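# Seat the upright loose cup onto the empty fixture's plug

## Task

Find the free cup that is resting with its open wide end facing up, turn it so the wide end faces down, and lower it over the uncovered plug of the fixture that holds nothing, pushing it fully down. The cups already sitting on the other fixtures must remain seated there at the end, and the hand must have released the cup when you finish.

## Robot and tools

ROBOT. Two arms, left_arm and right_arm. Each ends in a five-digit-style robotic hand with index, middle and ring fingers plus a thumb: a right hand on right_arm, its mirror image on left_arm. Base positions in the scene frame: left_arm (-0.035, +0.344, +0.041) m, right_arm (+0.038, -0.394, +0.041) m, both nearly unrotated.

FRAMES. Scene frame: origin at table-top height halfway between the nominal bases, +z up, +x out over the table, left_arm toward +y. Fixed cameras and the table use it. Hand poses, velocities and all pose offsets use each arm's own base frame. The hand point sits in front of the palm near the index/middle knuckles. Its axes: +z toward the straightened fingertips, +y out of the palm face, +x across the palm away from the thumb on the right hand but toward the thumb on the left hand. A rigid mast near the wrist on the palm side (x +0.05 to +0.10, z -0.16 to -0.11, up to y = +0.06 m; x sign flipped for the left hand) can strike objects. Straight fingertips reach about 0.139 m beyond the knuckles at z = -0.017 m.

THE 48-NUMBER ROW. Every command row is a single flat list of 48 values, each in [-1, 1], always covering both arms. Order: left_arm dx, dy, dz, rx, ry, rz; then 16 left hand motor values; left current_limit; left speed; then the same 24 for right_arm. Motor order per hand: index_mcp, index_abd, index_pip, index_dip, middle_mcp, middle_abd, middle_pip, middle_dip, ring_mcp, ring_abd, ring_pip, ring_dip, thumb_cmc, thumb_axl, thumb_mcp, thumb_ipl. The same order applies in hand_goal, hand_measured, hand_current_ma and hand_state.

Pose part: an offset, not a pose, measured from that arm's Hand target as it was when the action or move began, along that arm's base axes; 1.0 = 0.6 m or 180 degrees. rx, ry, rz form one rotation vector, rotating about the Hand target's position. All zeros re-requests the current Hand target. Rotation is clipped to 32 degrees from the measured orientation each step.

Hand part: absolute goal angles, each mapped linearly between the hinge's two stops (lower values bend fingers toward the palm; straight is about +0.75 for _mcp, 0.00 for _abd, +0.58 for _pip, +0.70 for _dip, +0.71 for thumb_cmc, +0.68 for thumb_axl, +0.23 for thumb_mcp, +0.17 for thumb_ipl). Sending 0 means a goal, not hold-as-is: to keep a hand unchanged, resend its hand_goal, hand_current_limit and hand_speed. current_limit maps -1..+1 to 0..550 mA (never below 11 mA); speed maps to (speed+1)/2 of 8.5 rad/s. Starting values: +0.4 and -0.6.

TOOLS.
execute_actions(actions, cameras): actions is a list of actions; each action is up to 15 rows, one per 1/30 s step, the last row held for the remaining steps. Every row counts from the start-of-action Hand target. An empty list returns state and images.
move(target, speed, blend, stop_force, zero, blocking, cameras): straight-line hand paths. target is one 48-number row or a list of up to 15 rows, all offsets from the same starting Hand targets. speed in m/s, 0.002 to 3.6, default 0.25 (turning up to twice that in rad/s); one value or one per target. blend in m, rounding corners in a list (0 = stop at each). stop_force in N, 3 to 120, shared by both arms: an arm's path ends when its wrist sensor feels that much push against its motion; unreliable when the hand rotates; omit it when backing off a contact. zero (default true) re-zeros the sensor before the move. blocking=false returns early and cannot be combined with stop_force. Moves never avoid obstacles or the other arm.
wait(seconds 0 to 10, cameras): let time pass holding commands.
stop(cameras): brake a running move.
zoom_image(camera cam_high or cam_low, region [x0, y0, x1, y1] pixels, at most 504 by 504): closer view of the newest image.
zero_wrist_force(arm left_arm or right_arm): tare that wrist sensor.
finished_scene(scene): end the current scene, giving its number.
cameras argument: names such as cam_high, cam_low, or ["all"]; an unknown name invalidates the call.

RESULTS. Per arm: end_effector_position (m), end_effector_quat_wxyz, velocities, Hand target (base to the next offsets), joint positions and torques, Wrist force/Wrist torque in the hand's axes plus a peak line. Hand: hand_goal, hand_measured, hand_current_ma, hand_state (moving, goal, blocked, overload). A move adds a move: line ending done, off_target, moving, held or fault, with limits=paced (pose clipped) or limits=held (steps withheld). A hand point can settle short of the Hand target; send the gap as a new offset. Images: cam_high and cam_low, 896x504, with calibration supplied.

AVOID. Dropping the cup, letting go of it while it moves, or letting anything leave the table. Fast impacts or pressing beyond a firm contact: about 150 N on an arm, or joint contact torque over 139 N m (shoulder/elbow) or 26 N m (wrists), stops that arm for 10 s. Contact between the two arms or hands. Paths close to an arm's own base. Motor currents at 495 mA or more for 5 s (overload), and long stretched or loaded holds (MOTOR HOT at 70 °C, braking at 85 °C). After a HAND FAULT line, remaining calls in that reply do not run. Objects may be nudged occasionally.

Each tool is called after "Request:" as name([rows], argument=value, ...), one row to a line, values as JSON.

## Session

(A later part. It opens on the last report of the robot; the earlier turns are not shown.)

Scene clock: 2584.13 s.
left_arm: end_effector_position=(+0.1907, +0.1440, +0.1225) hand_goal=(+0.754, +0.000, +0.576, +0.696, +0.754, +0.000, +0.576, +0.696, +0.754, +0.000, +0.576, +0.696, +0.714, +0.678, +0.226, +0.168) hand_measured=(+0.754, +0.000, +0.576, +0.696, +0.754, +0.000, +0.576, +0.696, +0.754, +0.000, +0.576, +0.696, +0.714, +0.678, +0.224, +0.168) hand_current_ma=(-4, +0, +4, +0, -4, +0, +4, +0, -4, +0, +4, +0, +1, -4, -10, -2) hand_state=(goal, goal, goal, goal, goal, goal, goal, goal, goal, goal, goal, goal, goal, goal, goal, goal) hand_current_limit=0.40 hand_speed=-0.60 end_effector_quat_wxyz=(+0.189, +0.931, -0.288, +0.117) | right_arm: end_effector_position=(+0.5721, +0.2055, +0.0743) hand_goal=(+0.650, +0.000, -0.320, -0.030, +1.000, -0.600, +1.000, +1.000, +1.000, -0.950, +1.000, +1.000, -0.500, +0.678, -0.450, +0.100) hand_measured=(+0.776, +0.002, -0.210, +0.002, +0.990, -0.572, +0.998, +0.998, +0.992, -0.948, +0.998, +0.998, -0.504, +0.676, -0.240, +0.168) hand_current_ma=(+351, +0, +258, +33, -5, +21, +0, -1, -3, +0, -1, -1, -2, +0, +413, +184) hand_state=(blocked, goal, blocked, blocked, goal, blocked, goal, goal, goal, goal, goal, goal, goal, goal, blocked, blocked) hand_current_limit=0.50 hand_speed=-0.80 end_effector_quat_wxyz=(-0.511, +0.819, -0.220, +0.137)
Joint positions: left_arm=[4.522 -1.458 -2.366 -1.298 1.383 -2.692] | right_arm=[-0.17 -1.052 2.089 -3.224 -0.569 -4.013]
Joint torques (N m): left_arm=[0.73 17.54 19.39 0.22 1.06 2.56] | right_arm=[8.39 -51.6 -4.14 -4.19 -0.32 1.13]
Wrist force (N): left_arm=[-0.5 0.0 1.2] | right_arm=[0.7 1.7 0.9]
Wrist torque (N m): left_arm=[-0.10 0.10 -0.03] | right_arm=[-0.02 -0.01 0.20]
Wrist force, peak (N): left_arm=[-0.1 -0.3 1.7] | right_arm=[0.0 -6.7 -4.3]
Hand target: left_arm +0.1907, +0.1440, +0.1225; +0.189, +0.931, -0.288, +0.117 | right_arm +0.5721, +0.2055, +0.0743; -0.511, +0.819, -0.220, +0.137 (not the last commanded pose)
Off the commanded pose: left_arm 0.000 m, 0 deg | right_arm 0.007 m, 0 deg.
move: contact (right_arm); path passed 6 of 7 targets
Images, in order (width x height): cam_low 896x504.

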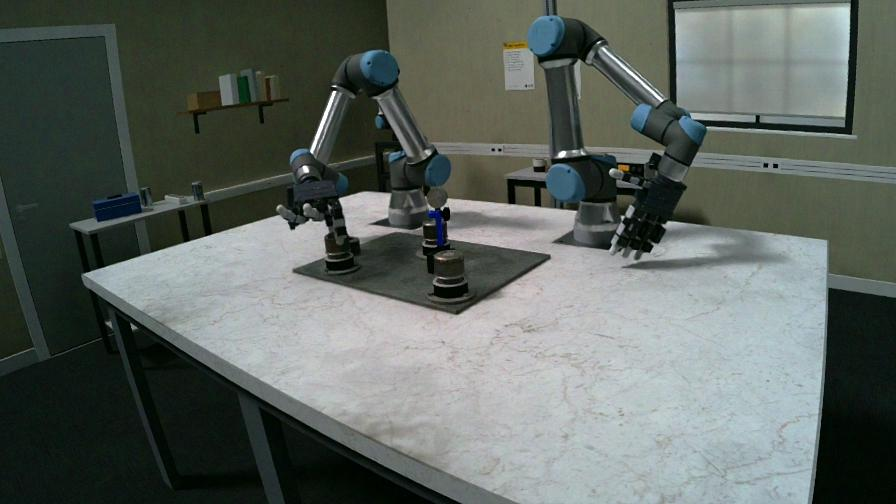

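Request:
move([
  [0,0,0,0,0,0,0.754,0,0.576,0.696,0.754,0,0.576,0.696,0.754,0,0.576,0.696,0.714,0.678,0.226,0.168,0.4,-0.6, 0.0022,-0.0012,-0.0005,0,0,0, 0.65,0,-0.32,-0.03,1,-0.6,1,1,1,-0.95,1,1,-0.5,0.678,-0.45,0.1,0.5,-0.8],
  [0,0,0,0,0,0,0.754,0,0.576,0.696,0.754,0,0.576,0.696,0.754,0,0.576,0.696,0.714,0.678,0.226,0.168,0.4,-0.6, 0,0,-0.001,0,0,0, 0.65,0,-0.32,-0.03,1,-0.6,1,1,1,-0.95,1,1,-0.5,0.678,-0.45,0.1,0.5,-0.8],
  [0,0,0,0,0,0,0.754,0,0.576,0.696,0.754,0,0.576,0.696,0.754,0,0.576,0.696,0.714,0.678,0.226,0.168,0.4,-0.6, 0.0012,0.0022,-0.0015,0,0,0, 0.65,0,-0.32,-0.03,1,-0.6,1,1,1,-0.95,1,1,-0.5,0.678,-0.45,0.1,0.5,-0.8],
  [0,0,0,0,0,0,0.754,0,0.576,0.696,0.754,0,0.576,0.696,0.754,0,0.576,0.696,0.714,0.678,0.226,0.168,0.4,-0.6, 0,0,-0.015,0,0,0, 0.65,0,-0.32,-0.03,1,-0.6,1,1,1,-0.95,1,1,-0.5,0.678,-0.45,0.1,0.5,-0.8],
], speed=0.015, stop_force=12)

Scene clock: 2590.67 s.
left_arm: end_effector_position=(+0.1907, +0.1440, +0.1225) hand_goal=(+0.754, +0.000, +0.576, +0.696, +0.754, +0.000, +0.576, +0.696, +0.754, +0.000, +0.576, +0.696, +0.714, +0.678, +0.226, +0.168) hand_measured=(+0.754, +0.000, +0.576, +0.696, +0.754, +0.000, +0.576, +0.696, +0.754, +0.000, +0.576, +0.696, +0.714, +0.678, +0.224, +0.168) hand_current_ma=(-4, +0, +4, +0, -4, +0, +4, +0, -4, +0, +4, +0, +1, -4, -10, -2) hand_state=(goal, goal, goal, goal, goal, goal, goal, goal, goal, goal, goal, goal, goal, goal, goal, goal) hand_current_limit=0.40 hand_speed=-0.60 end_effector_quat_wxyz=(+0.189, +0.931, -0.288, +0.117) | right_arm: end_effector_position=(+0.5725, +0.2062, +0.0693) hand_goal=(+0.650, +0.000, -0.320, -0.030, +1.000, -0.600, +1.000, +1.000, +1.000, -0.950, +1.000, +1.000, -0.500, +0.678, -0.450, +0.100) hand_measured=(+0.776, -0.002, -0.214, -0.006, +0.990, -0.572, +0.998, +0.998, +0.992, -0.948, +0.998, +0.998, -0.504, +0.678, -0.238, +0.168) hand_current_ma=(+355, +0, +237, +21, -5, +21, +0, -1, -3, +0, -1, -1, -1, +0, +413, +184) hand_state=(blocked, goal, blocked, blocked, goal, blocked, goal, goal, goal, goal, goal, goal, goal, goal, blocked, blocked) hand_current_limit=0.50 hand_speed=-0.80 end_effector_quat_wxyz=(-0.511, +0.819, -0.220, +0.137)
Joint positions: left_arm=[4.522 -1.458 -2.366 -1.298 1.383 -2.692] | right_arm=[-0.169 -1.039 2.088 -3.238 -0.57 -4.01]
Joint torques (N m): left_arm=[1.19 16.67 20.69 0.25 1.19 2.58] | right_arm=[7.17 -49.11 -21.27 -4.01 -0.89 1.38]
Wrist force (N): left_arm=[-0.4 -0.1 1.0] | right_arm=[0.1 0.1 -0.1]
Wrist torque (N m): left_arm=[-0.09 0.07 -0.02] | right_arm=[0.04 -0.04 0.34]
Wrist force, peak (N): left_arm=[-0.7 -0.3 1.5] | right_arm=[2.0 -6.3 -10.5]
Hand target: left_arm +0.1907, +0.1440, +0.1225; +0.189, +0.931, -0.288, +0.117 | right_arm +0.5725, +0.2062, +0.0693; -0.511, +0.819, -0.220, +0.137 (not the last commanded pose)
Off the commanded pose: left_arm 0.000 m, 0 deg | right_arm 0.004 m, 0 deg.
move: contact (right_arm); path passed 3 of 4 targets

Request:
execute_actions(actions=[], cameras=["cam_low","cam_high"])

Request:
zoom_image(camera="cam_low", region=[300, 200, 380, 280])

Scene clock: 2592.20 s.
left_arm: end_effector_position=(+0.1907, +0.1440, +0.1225) hand_goal=(+0.754, +0.000, +0.576, +0.696, +0.754, +0.000, +0.576, +0.696, +0.754, +0.000, +0.576, +0.696, +0.714, +0.678, +0.226, +0.168) hand_measured=(+0.754, +0.000, +0.576, +0.696, +0.754, +0.000, +0.576, +0.696, +0.754, +0.000, +0.576, +0.696, +0.714, +0.678, +0.224, +0.168) hand_current_ma=(-4, +0, +4, +0, -4, +0, +4, +0, -4, +0, +4, +0, +1, -4, -10, -2) hand_state=(goal, goal, goal, goal, goal, goal, goal, goal, goal, goal, goal, goal, goal, goal, goal, goal) hand_current_limit=0.40 hand_speed=-0.60 end_effector_quat_wxyz=(+0.189, +0.931, -0.288, +0.117) | right_arm: end_effector_position=(+0.5725, +0.2062, +0.0693) hand_goal=(+0.650, +0.000, -0.320, -0.030, +1.000, -0.600, +1.000, +1.000, +1.000, -0.950, +1.000, +1.000, -0.500, +0.678, -0.450, +0.100) hand_measured=(+0.776, -0.002, -0.214, -0.006, +0.990, -0.572, +0.998, +0.998, +0.992, -0.948, +0.998, +0.998, -0.504, +0.678, -0.238, +0.168) hand_current_ma=(+355, +0, +237, +21, -5, +21, +0, -1, -3, +0, -1, -1, -1, +0, +413, +184) hand_state=(blocked, goal, blocked, blocked, goal, blocked, goal, goal, goal, goal, goal, goal, goal, goal, blocked, blocked) hand_current_limit=0.50 hand_speed=-0.80 end_effector_quat_wxyz=(-0.511, +0.819, -0.220, +0.137)
Joint positions: left_arm=[4.522 -1.458 -2.366 -1.298 1.383 -2.692] | right_arm=[-0.169 -1.039 2.088 -3.238 -0.57 -4.01]
Joint velocities: within noise
Joint torques (N m): left_arm=[-0.14 16.08 21.74 0.21 1.04 2.6] | right_arm=[7.42 -50.21 -22.89 -4.23 -0.38 1.06]
Wrist force (N): left_arm=[-0.2 0.0 1.0] | right_arm=[0.3 0.1 -0.3]
Wrist torque (N m): left_arm=[-0.08 0.06 -0.01] | right_arm=[0.06 -0.07 0.36]
Wrist force, peak (N): left_arm=[-0.4 0.0 1.7] | right_arm=[0.4 0.1 -0.3]
Hand target: left_arm +0.1907, +0.1440, +0.1225; +0.189, +0.931, -0.288, +0.117 | right_arm +0.5725, +0.2062, +0.0693; -0.511, +0.819, -0.220, +0.137 (not the last commanded pose)
Off the commanded pose: left_arm 0.000 m, 0 deg | right_arm 0.004 m, 0 deg.

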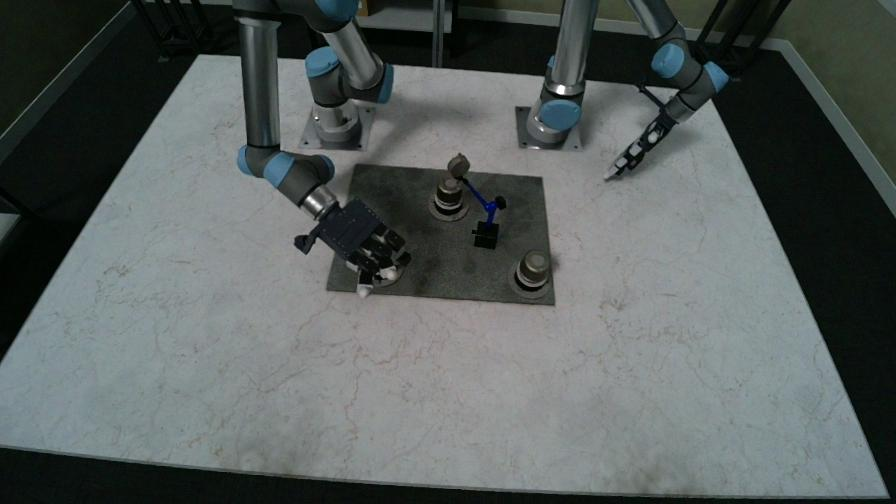

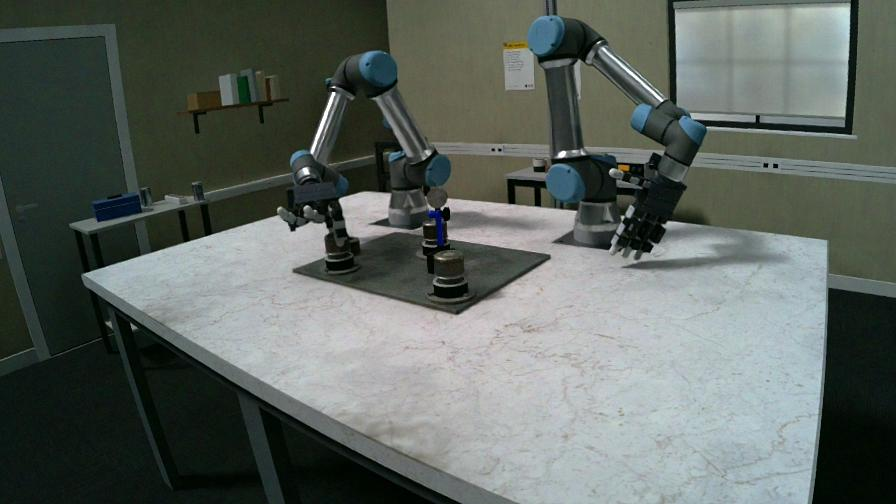

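Scaled by 6.300 from the camera's 896x504 image, which has a finer 1280x720 frame.

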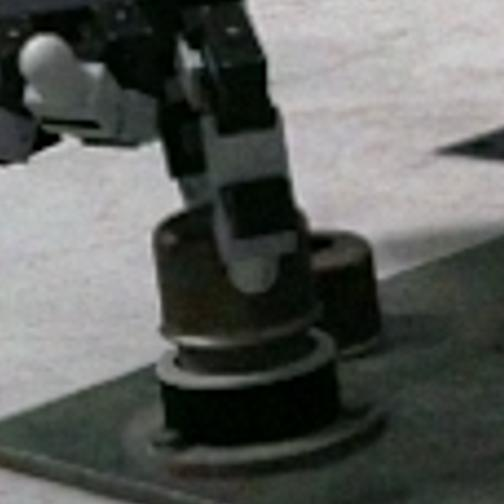

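Request:
move([
  [0,0,0,0,0,0,0.754,0,0.576,0.696,0.754,0,0.576,0.696,0.754,0,0.576,0.696,0.714,0.678,0.226,0.168,0.4,-0.6, 0,0,0,0,0,0, 0.88,0,-0.13,0.02,1,-0.6,1,1,1,-0.95,1,1,-0.5,0.678,-0.17,0.142,0.2,-0.8],
  [0,0,0,0,0,0,0.754,0,0.576,0.696,0.754,0,0.576,0.696,0.754,0,0.576,0.696,0.714,0.678,0.226,0.168,0.4,-0.6, 0,0,0.0083,0,0,0, 0.88,0,-0.13,0.02,1,-0.6,1,1,1,-0.95,1,1,-0.5,0.678,-0.17,0.142,0.2,-0.8],
  [0,0,0,0,0,0,0.754,0,0.576,0.696,0.754,0,0.576,0.696,0.754,0,0.576,0.696,0.714,0.678,0.226,0.168,0.4,-0.6, 0,0,0.0083,0,0,0, 0.753,0,-0.299,-0.029,1,-0.6,1,1,1,-0.95,1,1,-0.5,0.678,-0.393,0.114,0.2,-0.8],
  [0,0,0,0,0,0,0.754,0,0.576,0.696,0.754,0,0.576,0.696,0.754,0,0.576,0.696,0.714,0.678,0.226,0.168,0.4,-0.6, 0,0,0.0083,0,0,0, 0.65,0,-0.32,-0.03,1,-0.6,1,1,1,-0.95,1,1,-0.5,0.678,-0.45,0.1,0.5,-0.8],
  [0,0,0,0,0,0,0.754,0,0.576,0.696,0.754,0,0.576,0.696,0.754,0,0.576,0.696,0.714,0.678,0.226,0.168,0.4,-0.6, 0,0,0.12,0,0,0, 0.65,0,-0.32,-0.03,1,-0.6,1,1,1,-0.95,1,1,-0.5,0.678,-0.45,0.1,0.5,-0.8],
], speed=[0.05,0.05,0.05,0.05,0.03], cameras=["cam_low"])

Request:
zoom_image(camera="cam_low", region=[300, 190, 380, 270])

Scene clock: 2616.77 s.
left_arm: end_effector_position=(+0.1907, +0.1440, +0.1225) hand_goal=(+0.754, +0.000, +0.576, +0.696, +0.754, +0.000, +0.576, +0.696, +0.754, +0.000, +0.576, +0.696, +0.714, +0.678, +0.226, +0.168) hand_measured=(+0.754, +0.000, +0.576, +0.696, +0.754, +0.000, +0.576, +0.696, +0.754, +0.000, +0.576, +0.696, +0.714, +0.678, +0.224, +0.168) hand_current_ma=(-4, +0, +4, +0, -4, +0, +4, +0, -4, +0, +4, +0, +1, -4, -10, -2) hand_state=(goal, goal, goal, goal, goal, goal, goal, goal, goal, goal, goal, goal, goal, goal, goal, goal) hand_current_limit=0.40 hand_speed=-0.60 end_effector_quat_wxyz=(+0.189, +0.931, -0.288, +0.117) | right_arm: end_effector_position=(+0.5726, +0.2062, +0.1415) hand_goal=(+0.650, +0.000, -0.320, -0.030, +1.000, -0.600, +1.000, +1.000, +1.000, -0.950, +1.000, +1.000, -0.500, +0.678, -0.450, +0.100) hand_measured=(+0.784, -0.002, -0.224, -0.002, +0.990, -0.572, +0.998, +0.998, +0.992, -0.948, +0.998, +0.998, -0.504, +0.678, -0.218, +0.140) hand_current_ma=(+392, +0, +206, +25, -5, +21, +0, -1, -3, +0, -1, -1, -1, +0, +412, +78) hand_state=(blocked, goal, blocked, blocked, goal, blocked, goal, goal, goal, goal, goal, goal, goal, goal, blocked, blocked) hand_current_limit=0.50 hand_speed=-0.80 end_effector_quat_wxyz=(-0.511, +0.819, -0.220, +0.137)
Joint positions: left_arm=[4.522 -1.458 -2.366 -1.298 1.383 -2.692] | right_arm=[-0.169 -1.197 2.057 -3.049 -0.57 -4.01]
Joint torques (N m): left_arm=[1.1 17.29 18.73 0.51 1.16 2.45] | right_arm=[5.93 -26.2 -8.63 -5.06 0.5 -1.38]
Wrist force (N): left_arm=[-0.5 -0.1 1.4] | right_arm=[0.6 2.3 1.3]
Wrist torque (N m): left_arm=[-0.13 0.11 -0.03] | right_arm=[0.00 -0.01 0.31]
Wrist force, peak (N): left_arm=[-0.3 -0.2 1.7] | right_arm=[0.7 2.5 1.3]
Hand target: left_arm +0.1907, +0.1440, +0.1225; +0.189, +0.931, -0.288, +0.117 | right_arm +0.5725, +0.2062, +0.1413; -0.511, +0.819, -0.220, +0.137
Off the commanded pose: left_arm 0.000 m, 0 deg | right_arm 0.000 m, 0 deg.
move: done
Images, in order (width x height): cam_low 896x504.

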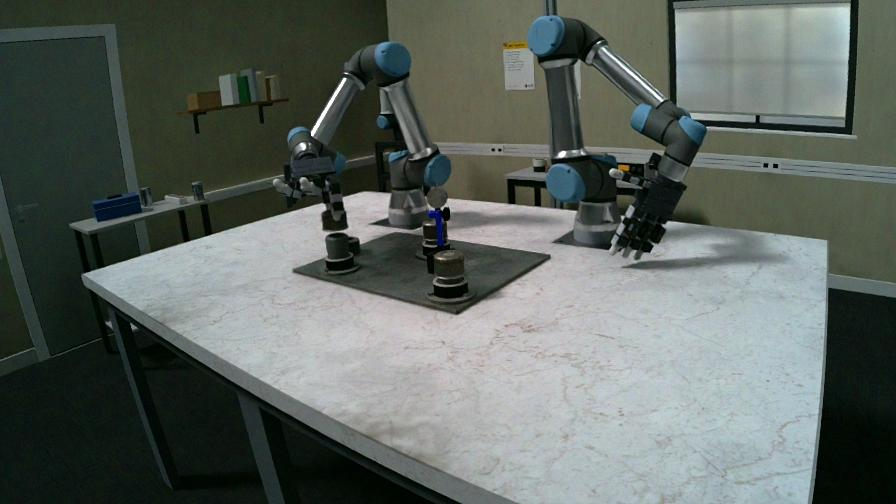

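Scaled by 6.300 from the camera's 896x504 image, which has a finer 1280x720 frame.

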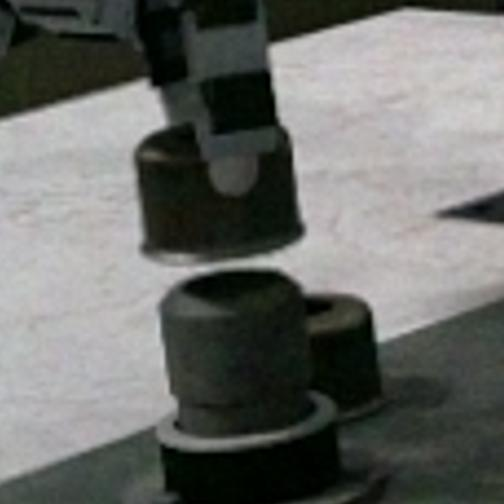

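Request:
move([
  [0,0,0,0,0,0,0.754,0,0.576,0.696,0.754,0,0.576,0.696,0.754,0,0.576,0.696,0.714,0.678,0.226,0.168,0.4,-0.6, 0.0042,0.0005,-0.0322,0,0,0, 0.65,0,-0.32,-0.03,1,-0.6,1,1,1,-0.95,1,1,-0.5,0.678,-0.45,0.1,0.5,-0.8],
  [0,0,0,0,0,0,0.754,0,0.576,0.696,0.754,0,0.576,0.696,0.754,0,0.576,0.696,0.714,0.678,0.226,0.168,0.4,-0.6, 0.0071,-0.0012,-0.0372,0,0,0, 0.65,0,-0.32,-0.03,1,-0.6,1,1,1,-0.95,1,1,-0.5,0.678,-0.45,0.1,0.5,-0.8],
  [0,0,0,0,0,0,0.754,0,0.576,0.696,0.754,0,0.576,0.696,0.754,0,0.576,0.696,0.714,0.678,0.226,0.168,0.4,-0.6, 0.0059,0.0034,-0.0405,0,0,0, 0.65,0,-0.32,-0.03,1,-0.6,1,1,1,-0.95,1,1,-0.5,0.678,-0.45,0.1,0.5,-0.8],
  [0,0,0,0,0,0,0.754,0,0.576,0.696,0.754,0,0.576,0.696,0.754,0,0.576,0.696,0.714,0.678,0.226,0.168,0.4,-0.6, 0.0013,0.0022,-0.0438,0,0,0, 0.65,0,-0.32,-0.03,1,-0.6,1,1,1,-0.95,1,1,-0.5,0.678,-0.45,0.1,0.5,-0.8],
  [0,0,0,0,0,0,0.754,0,0.576,0.696,0.754,0,0.576,0.696,0.754,0,0.576,0.696,0.714,0.678,0.226,0.168,0.4,-0.6, 0.0025,-0.0024,-0.0472,0,0,0, 0.65,0,-0.32,-0.03,1,-0.6,1,1,1,-0.95,1,1,-0.5,0.678,-0.45,0.1,0.5,-0.8],
  [0,0,0,0,0,0,0.754,0,0.576,0.696,0.754,0,0.576,0.696,0.754,0,0.576,0.696,0.714,0.678,0.226,0.168,0.4,-0.6, 0.0071,-0.0012,-0.0505,0,0,0, 0.65,0,-0.32,-0.03,1,-0.6,1,1,1,-0.95,1,1,-0.5,0.678,-0.45,0.1,0.5,-0.8],
  [0,0,0,0,0,0,0.754,0,0.576,0.696,0.754,0,0.576,0.696,0.754,0,0.576,0.696,0.714,0.678,0.226,0.168,0.4,-0.6, 0.0059,0.0034,-0.0538,0,0,0, 0.65,0,-0.32,-0.03,1,-0.6,1,1,1,-0.95,1,1,-0.5,0.678,-0.45,0.1,0.5,-0.8],
  [0,0,0,0,0,0,0.754,0,0.576,0.696,0.754,0,0.576,0.696,0.754,0,0.576,0.696,0.714,0.678,0.226,0.168,0.4,-0.6, 0.0013,0.0022,-0.0572,0,0,0, 0.65,0,-0.32,-0.03,1,-0.6,1,1,1,-0.95,1,1,-0.5,0.678,-0.45,0.1,0.5,-0.8],
  [0,0,0,0,0,0,0.754,0,0.576,0.696,0.754,0,0.576,0.696,0.754,0,0.576,0.696,0.714,0.678,0.226,0.168,0.4,-0.6, 0.0025,-0.0024,-0.0605,0,0,0, 0.65,0,-0.32,-0.03,1,-0.6,1,1,1,-0.95,1,1,-0.5,0.678,-0.45,0.1,0.5,-0.8],
  [0,0,0,0,0,0,0.754,0,0.576,0.696,0.754,0,0.576,0.696,0.754,0,0.576,0.696,0.714,0.678,0.226,0.168,0.4,-0.6, 0.0056,-0.0003,-0.0638,0,0,0, 0.65,0,-0.32,-0.03,1,-0.6,1,1,1,-0.95,1,1,-0.5,0.678,-0.45,0.1,0.5,-0.8],
  [0,0,0,0,0,0,0.754,0,0.576,0.696,0.754,0,0.576,0.696,0.754,0,0.576,0.696,0.714,0.678,0.226,0.168,0.4,-0.6, 0.0042,0.0005,-0.0672,0,0,0, 0.65,0,-0.32,-0.03,1,-0.6,1,1,1,-0.95,1,1,-0.5,0.678,-0.45,0.1,0.5,-0.8],
], speed=0.02, stop_force=8, cameras=["cam_low"])

Request:
zoom_image(camera="cam_low", region=[300, 200, 380, 280])

Scene clock: 2635.57 s.
left_arm: end_effector_position=(+0.1907, +0.1440, +0.1225) hand_goal=(+0.754, +0.000, +0.576, +0.696, +0.754, +0.000, +0.576, +0.696, +0.754, +0.000, +0.576, +0.696, +0.714, +0.678, +0.226, +0.168) hand_measured=(+0.754, +0.000, +0.576, +0.696, +0.754, +0.000, +0.576, +0.696, +0.754, +0.000, +0.576, +0.696, +0.714, +0.678, +0.224, +0.168) hand_current_ma=(-4, +0, +4, +0, -4, +0, +4, +0, -4, +0, +4, +0, +1, -4, -10, -2) hand_state=(goal, goal, goal, goal, goal, goal, goal, goal, goal, goal, goal, goal, goal, goal, goal, goal) hand_current_limit=0.40 hand_speed=-0.60 end_effector_quat_wxyz=(+0.189, +0.931, -0.288, +0.117) | right_arm: end_effector_position=(+0.5745, +0.2050, +0.1043) hand_goal=(+0.650, +0.000, -0.320, -0.030, +1.000, -0.600, +1.000, +1.000, +1.000, -0.950, +1.000, +1.000, -0.500, +0.678, -0.450, +0.100) hand_measured=(+0.768, +0.008, -0.222, +0.004, +0.990, -0.572, +0.998, +0.998, +0.992, -0.948, +0.998, +0.998, -0.502, +0.678, -0.220, +0.152) hand_current_ma=(+321, +3, +207, +38, -5, +21, +0, -1, -3, +0, -1, -1, +0, +0, +413, +118) hand_state=(blocked, goal, blocked, blocked, goal, blocked, goal, goal, goal, goal, goal, goal, goal, goal, blocked, blocked) hand_current_limit=0.50 hand_speed=-0.80 end_effector_quat_wxyz=(-0.511, +0.819, -0.220, +0.137)
Joint positions: left_arm=[4.522 -1.458 -2.366 -1.298 1.383 -2.692] | right_arm=[-0.171 -1.116 2.072 -3.142 -0.569 -4.013]
Joint torques (N m): left_arm=[-0.29 16.28 20.23 0.34 1.22 2.77] | right_arm=[-0.52 -34.83 -15.78 -4.54 3.26 1.16]
Wrist force (N): left_arm=[-0.2 -0.1 1.2] | right_arm=[-0.1 1.0 3.7]
Wrist torque (N m): left_arm=[-0.11 0.06 -0.01] | right_arm=[0.07 0.02 0.35]
Wrist force, peak (N): left_arm=[-0.4 -0.2 1.7] | right_arm=[-2.6 -7.0 -5.0]
Hand target: left_arm +0.1907, +0.1440, +0.1225; +0.189, +0.931, -0.288, +0.117 | right_arm +0.5745, +0.2050, +0.1043; -0.511, +0.819, -0.220, +0.137 (not the last commanded pose)
Off the commanded pose: left_arm 0.000 m, 0 deg | right_arm 0.004 m, 0 deg.
move: contact (right_arm); path passed 9 of 11 targets
Images, in order (width x height): cam_low 896x504.

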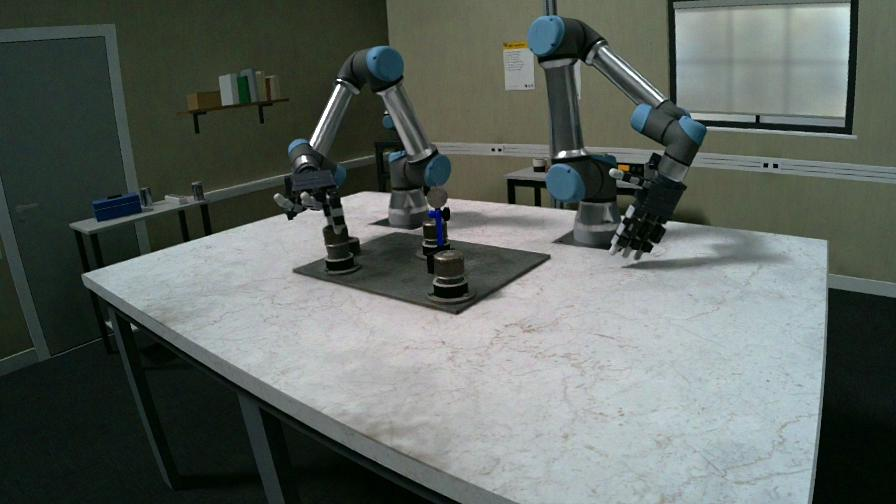

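Scaled by 6.300 from the camera's 896x504 image, which has a finer 1280x720 frame.

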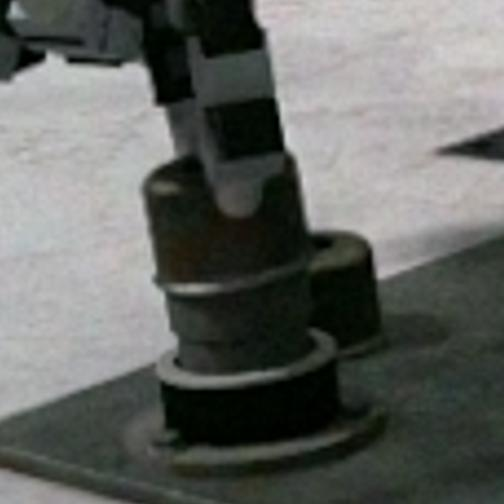

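Request:
move([
  [0,0,0,0,0,0,0.754,0,0.576,0.696,0.754,0,0.576,0.696,0.754,0,0.576,0.696,0.714,0.678,0.226,0.168,0.4,-0.6, -0.0033,0.002,0.001,0,0,0, 0.65,0,-0.32,-0.03,1,-0.6,1,1,1,-0.95,1,1,-0.5,0.678,-0.45,0.1,0.5,-0.8],
  [0,0,0,0,0,0,0.754,0,0.576,0.696,0.754,0,0.576,0.696,0.754,0,0.576,0.696,0.714,0.678,0.226,0.168,0.4,-0.6, -0.0011,0.0008,-0.003,0,0,0, 0.65,0,-0.32,-0.03,1,-0.6,1,1,1,-0.95,1,1,-0.5,0.678,-0.45,0.1,0.5,-0.8],
  [0,0,0,0,0,0,0.754,0,0.576,0.696,0.754,0,0.576,0.696,0.754,0,0.576,0.696,0.714,0.678,0.226,0.168,0.4,-0.6, -0.0055,0.0032,-0.007,0,0,0, 0.65,0,-0.32,-0.03,1,-0.6,1,1,1,-0.95,1,1,-0.5,0.678,-0.45,0.1,0.5,-0.8],
  [0,0,0,0,0,0,0.754,0,0.576,0.696,0.754,0,0.576,0.696,0.754,0,0.576,0.696,0.714,0.678,0.226,0.168,0.4,-0.6, -0.0023,0.0038,-0.011,0,0,0, 0.65,0,-0.32,-0.03,1,-0.6,1,1,1,-0.95,1,1,-0.5,0.678,-0.45,0.1,0.5,-0.8],
  [0,0,0,0,0,0,0.754,0,0.576,0.696,0.754,0,0.576,0.696,0.754,0,0.576,0.696,0.714,0.678,0.226,0.168,0.4,-0.6, -0.0043,0.0002,-0.015,0,0,0, 0.65,0,-0.32,-0.03,1,-0.6,1,1,1,-0.95,1,1,-0.5,0.678,-0.45,0.1,0.5,-0.8],
  [0,0,0,0,0,0,0.754,0,0.576,0.696,0.754,0,0.576,0.696,0.754,0,0.576,0.696,0.714,0.678,0.226,0.168,0.4,-0.6, -0.0011,0.0008,-0.019,0,0,0, 0.65,0,-0.32,-0.03,1,-0.6,1,1,1,-0.95,1,1,-0.5,0.678,-0.45,0.1,0.5,-0.8],
  [0,0,0,0,0,0,0.754,0,0.576,0.696,0.754,0,0.576,0.696,0.754,0,0.576,0.696,0.714,0.678,0.226,0.168,0.4,-0.6, -0.0055,0.0032,-0.023,0,0,0, 0.65,0,-0.32,-0.03,1,-0.6,1,1,1,-0.95,1,1,-0.5,0.678,-0.45,0.1,0.5,-0.8],
  [0,0,0,0,0,0,0.754,0,0.576,0.696,0.754,0,0.576,0.696,0.754,0,0.576,0.696,0.714,0.678,0.226,0.168,0.4,-0.6, -0.0023,0.0038,-0.027,0,0,0, 0.65,0,-0.32,-0.03,1,-0.6,1,1,1,-0.95,1,1,-0.5,0.678,-0.45,0.1,0.5,-0.8],
  [0,0,0,0,0,0,0.754,0,0.576,0.696,0.754,0,0.576,0.696,0.754,0,0.576,0.696,0.714,0.678,0.226,0.168,0.4,-0.6, -0.0043,0.0002,-0.031,0,0,0, 0.65,0,-0.32,-0.03,1,-0.6,1,1,1,-0.95,1,1,-0.5,0.678,-0.45,0.1,0.5,-0.8],
  [0,0,0,0,0,0,0.754,0,0.576,0.696,0.754,0,0.576,0.696,0.754,0,0.576,0.696,0.714,0.678,0.226,0.168,0.4,-0.6, -0.0011,0.0008,-0.035,0,0,0, 0.65,0,-0.32,-0.03,1,-0.6,1,1,1,-0.95,1,1,-0.5,0.678,-0.45,0.1,0.5,-0.8],
  [0,0,0,0,0,0,0.754,0,0.576,0.696,0.754,0,0.576,0.696,0.754,0,0.576,0.696,0.714,0.678,0.226,0.168,0.4,-0.6, -0.0055,0.0032,-0.039,0,0,0, 0.65,0,-0.32,-0.03,1,-0.6,1,1,1,-0.95,1,1,-0.5,0.678,-0.45,0.1,0.5,-0.8],
  [0,0,0,0,0,0,0.754,0,0.576,0.696,0.754,0,0.576,0.696,0.754,0,0.576,0.696,0.714,0.678,0.226,0.168,0.4,-0.6, -0.0033,0.002,-0.06,0,0,0, 0.65,0,-0.32,-0.03,1,-0.6,1,1,1,-0.95,1,1,-0.5,0.678,-0.45,0.1,0.5,-0.8],
], speed=0.02, stop_force=9, cameras=["cam_low"])

Request:
zoom_image(camera="cam_low", region=[300, 200, 380, 280])

Scene clock: 2655.83 s.
left_arm: end_effector_position=(+0.1907, +0.1440, +0.1225) hand_goal=(+0.754, +0.000, +0.576, +0.696, +0.754, +0.000, +0.576, +0.696, +0.754, +0.000, +0.576, +0.696, +0.714, +0.678, +0.226, +0.168) hand_measured=(+0.754, +0.000, +0.576, +0.696, +0.754, +0.000, +0.576, +0.696, +0.754, +0.000, +0.576, +0.696, +0.714, +0.678, +0.224, +0.168) hand_current_ma=(-4, +0, +4, +0, -4, +0, +4, +0, -4, +0, +4, +0, +1, -4, -10, -2) hand_state=(goal, goal, goal, goal, goal, goal, goal, goal, goal, goal, goal, goal, goal, goal, goal, goal) hand_current_limit=0.40 hand_speed=-0.60 end_effector_quat_wxyz=(+0.189, +0.931, -0.288, +0.117) | right_arm: end_effector_position=(+0.5722, +0.2051, +0.0855) hand_goal=(+0.650, +0.000, -0.320, -0.030, +1.000, -0.600, +1.000, +1.000, +1.000, -0.950, +1.000, +1.000, -0.500, +0.678, -0.450, +0.100) hand_measured=(+0.764, +0.004, -0.220, -0.006, +0.990, -0.572, +0.998, +0.998, +0.992, -0.948, +0.998, +0.998, -0.504, +0.676, -0.244, +0.154) hand_current_ma=(+297, +1, +214, +21, -5, +21, +0, -1, -3, +0, -1, -1, -1, -1, +413, +126) hand_state=(blocked, goal, blocked, blocked, goal, blocked, goal, goal, goal, goal, goal, goal, goal, goal, blocked, blocked) hand_current_limit=0.50 hand_speed=-0.80 end_effector_quat_wxyz=(-0.511, +0.819, -0.220, +0.137)
Joint positions: left_arm=[4.522 -1.458 -2.366 -1.298 1.383 -2.692] | right_arm=[-0.171 -1.078 2.086 -3.194 -0.569 -4.014]
Joint torques (N m): left_arm=[1.28 16.48 20.58 0.29 1.07 2.7] | right_arm=[6.41 -48.01 -3.38 -1.47 -0.73 0.98]
Wrist force (N): left_arm=[-0.5 -0.4 1.5] | right_arm=[1.0 -1.6 0.4]
Wrist torque (N m): left_arm=[-0.17 0.10 -0.02] | right_arm=[0.05 -0.06 0.40]
Wrist force, peak (N): left_arm=[-0.5 -0.6 1.5] | right_arm=[-0.8 -10.5 -5.7]
Hand target: left_arm +0.1907, +0.1440, +0.1225; +0.189, +0.931, -0.288, +0.117 | right_arm +0.5722, +0.2052, +0.0855; -0.511, +0.819, -0.220, +0.137 (not the last commanded pose)
Off the commanded pose: left_arm 0.000 m, 0 deg | right_arm 0.017 m, 0 deg.
move: contact (right_arm); path passed 9 of 12 targets
Images, in order (width x height): cam_low 896x504.

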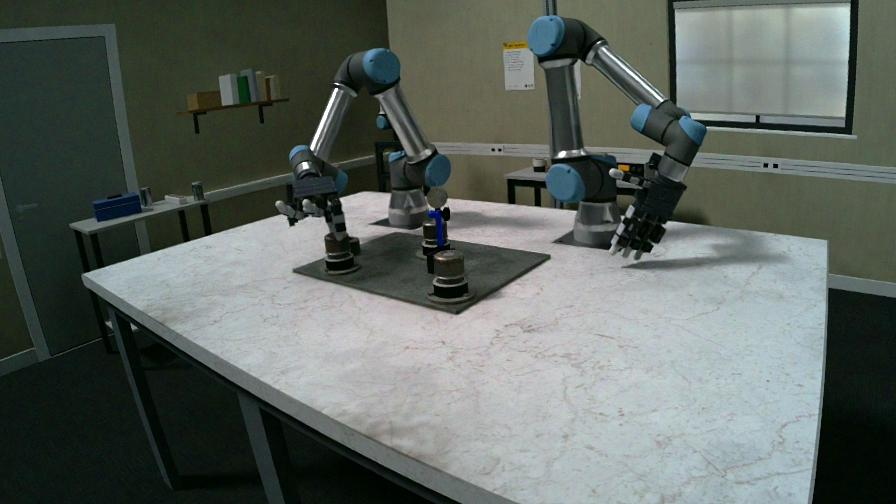

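Scaled by 6.300 from the camera's 896x504 image, which has a finer 1280x720 frame.

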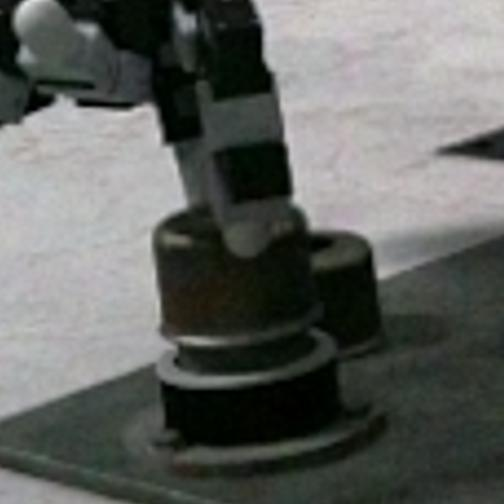

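Request:
move([
  [0,0,0,0,0,0,0.754,0,0.576,0.696,0.754,0,0.576,0.696,0.754,0,0.576,0.696,0.714,0.678,0.226,0.168,0.4,-0.6, 0,0,0,0,0,0, 0.92,0,-0.1,0.03,1,-0.6,1,1,1,-0.95,1,1,-0.5,0.678,-0.1,0.15,0.2,-0.8],
  [0,0,0,0,0,0,0.754,0,0.576,0.696,0.754,0,0.576,0.696,0.754,0,0.576,0.696,0.714,0.678,0.226,0.168,0.4,-0.6, 0,0,0.12,0,0,0, 0.92,0,-0.1,0.03,1,-0.6,1,1,1,-0.95,1,1,-0.5,0.678,-0.1,0.15,0.2,-0.8],
], speed=[0.05,0.08], cameras=["cam_low","cam_high"])

Request:
zoom_image(camera="cam_low", region=[300, 200, 380, 280])

Scene clock: 2662.20 s.
left_arm: end_effector_position=(+0.1907, +0.1440, +0.1225) hand_goal=(+0.754, +0.000, +0.576, +0.696, +0.754, +0.000, +0.576, +0.696, +0.754, +0.000, +0.576, +0.696, +0.714, +0.678, +0.226, +0.168) hand_measured=(+0.754, +0.000, +0.576, +0.696, +0.754, +0.000, +0.576, +0.696, +0.754, +0.000, +0.576, +0.696, +0.714, +0.678, +0.224, +0.168) hand_current_ma=(-4, +0, +4, +0, -4, +0, +4, +0, -4, +0, +4, +0, +1, -4, -10, -2) hand_state=(goal, goal, goal, goal, goal, goal, goal, goal, goal, goal, goal, goal, goal, goal, goal, goal) hand_current_limit=0.40 hand_speed=-0.60 end_effector_quat_wxyz=(+0.189, +0.931, -0.288, +0.117) | right_arm: end_effector_position=(+0.5722, +0.2052, +0.1576) hand_goal=(+0.920, +0.000, -0.100, +0.030, +1.000, -0.600, +1.000, +1.000, +1.000, -0.950, +1.000, +1.000, -0.500, +0.678, -0.100, +0.150) hand_measured=(+0.900, +0.004, -0.106, +0.028, +0.990, -0.572, +0.998, +0.998, +0.992, -0.948, +0.998, +0.998, -0.504, +0.676, -0.102, +0.152) hand_current_ma=(-16, +1, -2, +0, -5, +21, +0, -1, -3, +0, -1, -1, -1, -1, +0, +1) hand_state=(goal, goal, goal, goal, goal, blocked, goal, goal, goal, goal, goal, goal, goal, goal, goal, goal) hand_current_limit=0.20 hand_speed=-0.80 end_effector_quat_wxyz=(-0.511, +0.819, -0.220, +0.137)
Joint positions: left_arm=[4.522 -1.458 -2.366 -1.298 1.383 -2.692] | right_arm=[-0.171 -1.231 2.047 -3.003 -0.569 -4.014]
Joint torques (N m): left_arm=[-0.17 15.78 20.43 0.36 1.14 2.74] | right_arm=[-4.29 -32.99 -6.74 -3.38 0.17 -0.39]
Wrist force (N): left_arm=[-0.2 -0.3 1.2] | right_arm=[0.7 0.0 0.4]
Wrist torque (N m): left_arm=[-0.13 0.06 -0.01] | right_arm=[-0.02 -0.05 0.37]
Wrist force, peak (N): left_arm=[-0.4 -0.2 1.7] | right_arm=[0.7 -5.1 -2.6]
Hand target: left_arm +0.1907, +0.1440, +0.1225; +0.189, +0.931, -0.288, +0.117 | right_arm +0.5722, +0.2052, +0.1575; -0.511, +0.819, -0.220, +0.137
Off the commanded pose: left_arm 0.000 m, 0 deg | right_arm 0.000 m, 0 deg.
move: done

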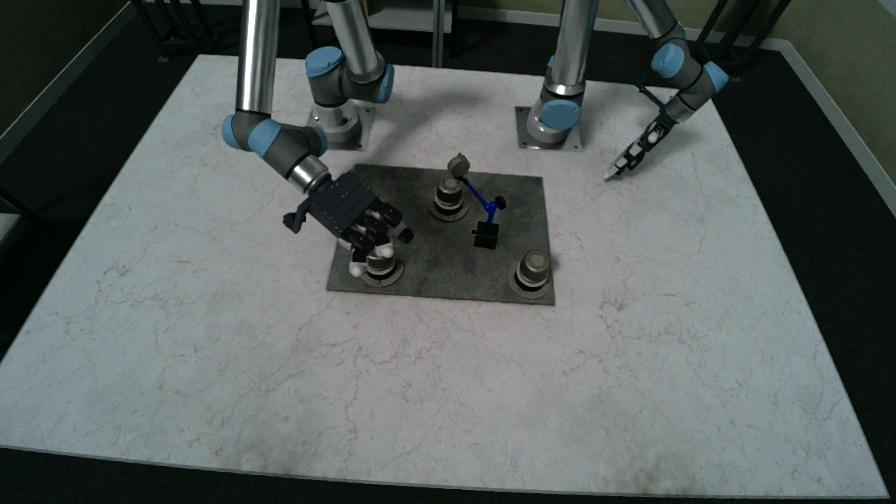

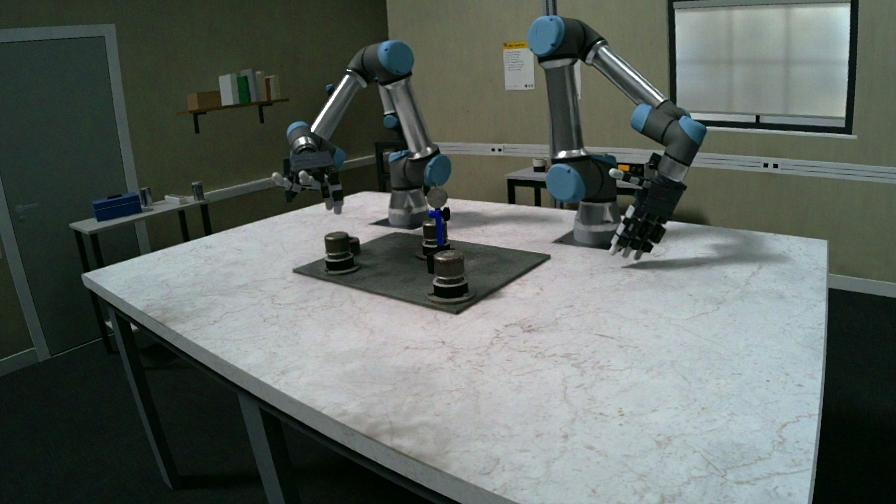

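Scaled by 6.300 from the camera's 896x504 image, which has a finer 1280x720 frame.

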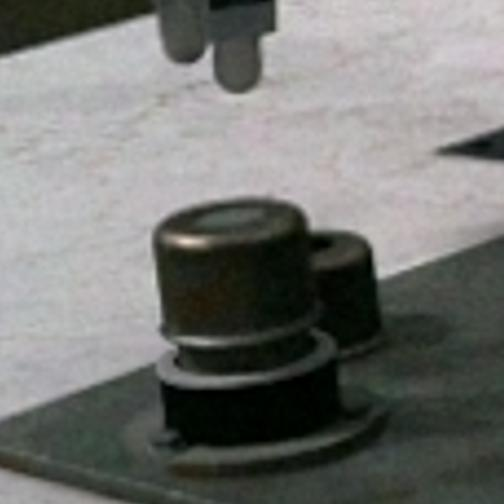

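Request:
finished_scene(scene=1)

The scene is finished: the task was done.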